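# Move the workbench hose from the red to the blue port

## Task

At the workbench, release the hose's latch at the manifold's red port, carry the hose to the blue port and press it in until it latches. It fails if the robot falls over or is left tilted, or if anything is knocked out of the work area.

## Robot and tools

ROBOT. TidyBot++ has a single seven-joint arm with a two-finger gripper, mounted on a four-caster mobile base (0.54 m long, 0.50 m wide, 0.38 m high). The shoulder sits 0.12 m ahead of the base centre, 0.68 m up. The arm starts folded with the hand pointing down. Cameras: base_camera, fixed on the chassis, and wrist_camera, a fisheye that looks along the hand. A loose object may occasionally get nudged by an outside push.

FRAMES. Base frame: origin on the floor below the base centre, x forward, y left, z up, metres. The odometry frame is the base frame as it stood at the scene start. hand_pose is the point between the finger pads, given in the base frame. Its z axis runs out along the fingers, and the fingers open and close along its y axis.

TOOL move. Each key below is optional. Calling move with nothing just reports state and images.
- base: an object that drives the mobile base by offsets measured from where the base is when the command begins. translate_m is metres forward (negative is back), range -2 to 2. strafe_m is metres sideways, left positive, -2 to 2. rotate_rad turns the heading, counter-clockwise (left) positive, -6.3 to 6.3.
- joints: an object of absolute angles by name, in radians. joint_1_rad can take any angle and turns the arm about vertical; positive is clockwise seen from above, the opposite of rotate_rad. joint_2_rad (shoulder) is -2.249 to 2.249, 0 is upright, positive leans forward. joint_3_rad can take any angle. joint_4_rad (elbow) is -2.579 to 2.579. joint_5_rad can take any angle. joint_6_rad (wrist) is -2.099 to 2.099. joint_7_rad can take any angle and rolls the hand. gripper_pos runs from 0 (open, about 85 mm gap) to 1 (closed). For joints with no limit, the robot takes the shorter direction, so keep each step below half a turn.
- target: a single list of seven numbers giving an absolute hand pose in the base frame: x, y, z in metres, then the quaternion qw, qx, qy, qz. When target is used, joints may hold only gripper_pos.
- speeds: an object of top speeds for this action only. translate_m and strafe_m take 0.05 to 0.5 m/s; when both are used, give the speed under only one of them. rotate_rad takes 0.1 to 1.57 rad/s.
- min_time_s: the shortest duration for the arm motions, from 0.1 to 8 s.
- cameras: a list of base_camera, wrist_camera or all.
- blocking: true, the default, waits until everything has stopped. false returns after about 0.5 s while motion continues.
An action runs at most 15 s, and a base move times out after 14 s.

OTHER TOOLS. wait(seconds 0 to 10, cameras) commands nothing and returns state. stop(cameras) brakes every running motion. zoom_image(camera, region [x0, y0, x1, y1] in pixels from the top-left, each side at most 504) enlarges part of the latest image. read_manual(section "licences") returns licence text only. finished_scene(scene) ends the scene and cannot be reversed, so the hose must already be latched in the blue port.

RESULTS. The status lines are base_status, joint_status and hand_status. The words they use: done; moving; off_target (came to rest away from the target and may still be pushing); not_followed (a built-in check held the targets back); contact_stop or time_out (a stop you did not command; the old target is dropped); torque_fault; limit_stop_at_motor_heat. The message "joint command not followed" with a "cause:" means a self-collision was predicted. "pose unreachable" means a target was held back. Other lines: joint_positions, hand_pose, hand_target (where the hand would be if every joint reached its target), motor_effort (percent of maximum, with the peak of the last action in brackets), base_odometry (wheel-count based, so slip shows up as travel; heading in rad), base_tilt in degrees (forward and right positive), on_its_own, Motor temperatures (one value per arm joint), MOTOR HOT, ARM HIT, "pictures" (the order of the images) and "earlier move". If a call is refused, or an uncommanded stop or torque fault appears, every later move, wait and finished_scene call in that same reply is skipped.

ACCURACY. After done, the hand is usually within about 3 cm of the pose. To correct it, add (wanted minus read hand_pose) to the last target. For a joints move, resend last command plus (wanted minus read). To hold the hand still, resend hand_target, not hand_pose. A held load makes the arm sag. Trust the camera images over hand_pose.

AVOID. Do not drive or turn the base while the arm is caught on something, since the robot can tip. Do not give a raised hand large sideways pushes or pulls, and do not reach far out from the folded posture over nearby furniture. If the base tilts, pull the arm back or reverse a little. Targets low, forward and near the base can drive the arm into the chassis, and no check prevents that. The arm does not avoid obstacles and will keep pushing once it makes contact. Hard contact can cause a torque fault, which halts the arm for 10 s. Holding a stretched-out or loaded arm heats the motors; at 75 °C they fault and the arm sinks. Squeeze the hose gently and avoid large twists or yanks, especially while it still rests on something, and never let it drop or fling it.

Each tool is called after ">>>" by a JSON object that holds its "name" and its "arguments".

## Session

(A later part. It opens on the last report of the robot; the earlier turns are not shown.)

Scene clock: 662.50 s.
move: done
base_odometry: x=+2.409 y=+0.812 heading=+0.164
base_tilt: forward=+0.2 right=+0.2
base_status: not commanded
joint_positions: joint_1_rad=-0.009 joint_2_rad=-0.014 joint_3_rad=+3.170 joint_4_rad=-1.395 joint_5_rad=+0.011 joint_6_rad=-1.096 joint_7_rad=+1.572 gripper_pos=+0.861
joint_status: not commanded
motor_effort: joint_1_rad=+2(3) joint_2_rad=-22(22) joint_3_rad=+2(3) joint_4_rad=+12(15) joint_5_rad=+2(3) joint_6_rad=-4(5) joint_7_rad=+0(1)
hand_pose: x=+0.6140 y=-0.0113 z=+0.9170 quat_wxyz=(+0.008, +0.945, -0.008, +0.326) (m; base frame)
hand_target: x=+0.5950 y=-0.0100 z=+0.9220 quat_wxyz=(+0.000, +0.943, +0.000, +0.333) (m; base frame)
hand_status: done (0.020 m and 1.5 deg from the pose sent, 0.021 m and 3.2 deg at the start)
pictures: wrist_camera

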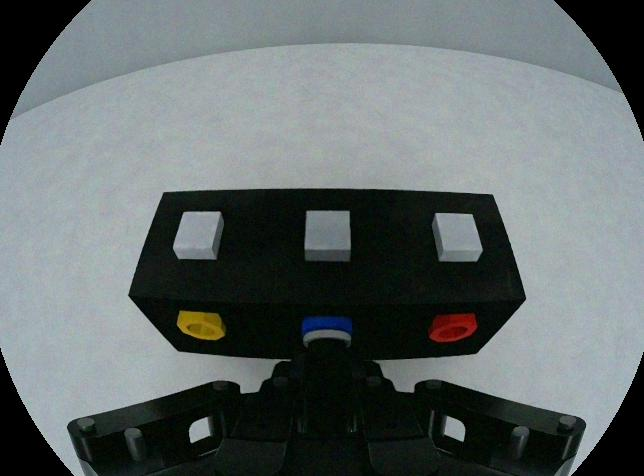

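>>> {"name": "move", "arguments": {"joints": {"gripper_pos": 0.6}}}

>>> {"name": "move", "arguments": {"target": [0.56, -0.010, 0.965, 0, 0.945, 0, 0.327], "min_time_s": 3}}

>>> {"name": "move", "arguments": {"target": [0.50, -0.010, 1.02, 0, 0.945, 0, 0.327], "min_time_s": 3, "cameras": ["wrist_camera"]}}

>>> {"name": "zoom_image", "arguments": {"camera": "wrist_camera", "region": [200, 200, 450, 450]}}

Scene clock: 666.93 s.
move: done
base_odometry: x=+2.409 y=+0.812 heading=+0.164
base_tilt: forward=+0.2 right=+0.2
base_status: not commanded
joint_positions: joint_1_rad=-0.008 joint_2_rad=-0.057 joint_3_rad=+3.173 joint_4_rad=-1.429 joint_5_rad=+0.010 joint_6_rad=-1.102 joint_7_rad=+1.572 gripper_pos=+0.600
joint_status: all done
motor_effort: joint_1_rad=+0(3) joint_2_rad=-15(23) joint_3_rad=-1(3) joint_4_rad=+16(17) joint_5_rad=-1(3) joint_6_rad=+6(7) joint_7_rad=+1(1)
hand_pose: x=+0.5960 y=-0.0133 z=+0.9191 quat_wxyz=(+0.008, +0.945, -0.010, +0.327) (m; base frame)
hand_target: x=+0.5950 y=-0.0100 z=+0.9220 quat_wxyz=(+0.000, +0.943, +0.000, +0.333) (m; base frame)
hand_status: not commanded
pictures: none

Scene clock: 670.23 s.
move: done
base_odometry: x=+2.409 y=+0.812 heading=+0.164
base_tilt: forward=+0.2 right=+0.2
base_status: not commanded
joint_positions: joint_1_rad=-0.008 joint_2_rad=-0.093 joint_3_rad=+3.173 joint_4_rad=-1.351 joint_5_rad=+0.010 joint_6_rad=-1.193 joint_7_rad=+1.572 gripper_pos=+0.600
joint_status: not commanded
motor_effort: joint_1_rad=+0(1) joint_2_rad=-14(16) joint_3_rad=+0(1) joint_4_rad=+16(17) joint_5_rad=-1(1) joint_6_rad=+6(6) joint_7_rad=+0(1)
hand_pose: x=+0.5775 y=-0.0134 z=+0.9578 quat_wxyz=(+0.008, +0.941, -0.011, +0.339) (m; base frame)
hand_target: x=+0.5600 y=-0.0100 z=+0.9650 quat_wxyz=(+0.000, +0.945, +0.000, +0.327) (m; base frame)
hand_status: done (0.019 m and 2.1 deg from the pose sent, 0.058 m and 1.5 deg at the start)
pictures: none

Scene clock: 673.53 s.
move: done
base_odometry: x=+2.409 y=+0.812 heading=+0.164
base_tilt: forward=+0.2 right=+0.2
base_status: not commanded
joint_positions: joint_1_rad=-0.008 joint_2_rad=-0.168 joint_3_rad=+3.173 joint_4_rad=-1.211 joint_5_rad=+0.010 joint_6_rad=-1.404 joint_7_rad=+1.572 gripper_pos=+0.600
joint_status: not commanded
motor_effort: joint_1_rad=+0(1) joint_2_rad=-10(15) joint_3_rad=-1(2) joint_4_rad=+14(16) joint_5_rad=-1(1) joint_6_rad=+5(7) joint_7_rad=+1(1)
hand_pose: x=+0.5195 y=-0.0130 z=+1.0159 quat_wxyz=(+0.007, +0.940, -0.012, +0.340) (m; base frame)
hand_target: x=+0.5000 y=-0.0100 z=+1.0200 quat_wxyz=(+0.000, +0.945, +0.000, +0.327) (m; base frame)
hand_status: done (0.020 m and 2.3 deg from the pose sent, 0.099 m and 2.1 deg at the start)
pictures: wrist_camera

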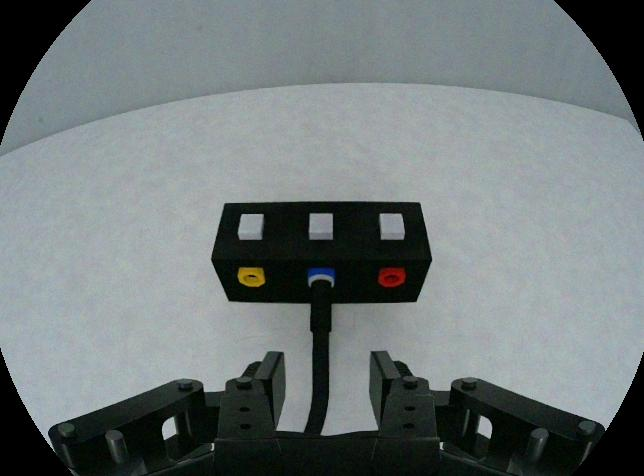

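Scaled by 2.016.

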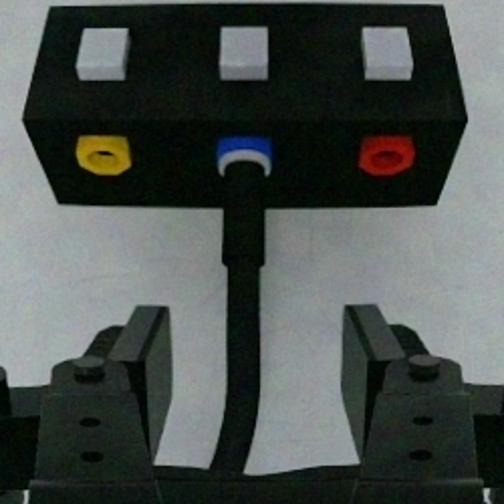

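Latched and holding on its own.

>>> {"name": "finished_scene", "arguments": {"scene": 1}}

The scene is finished: the task was done.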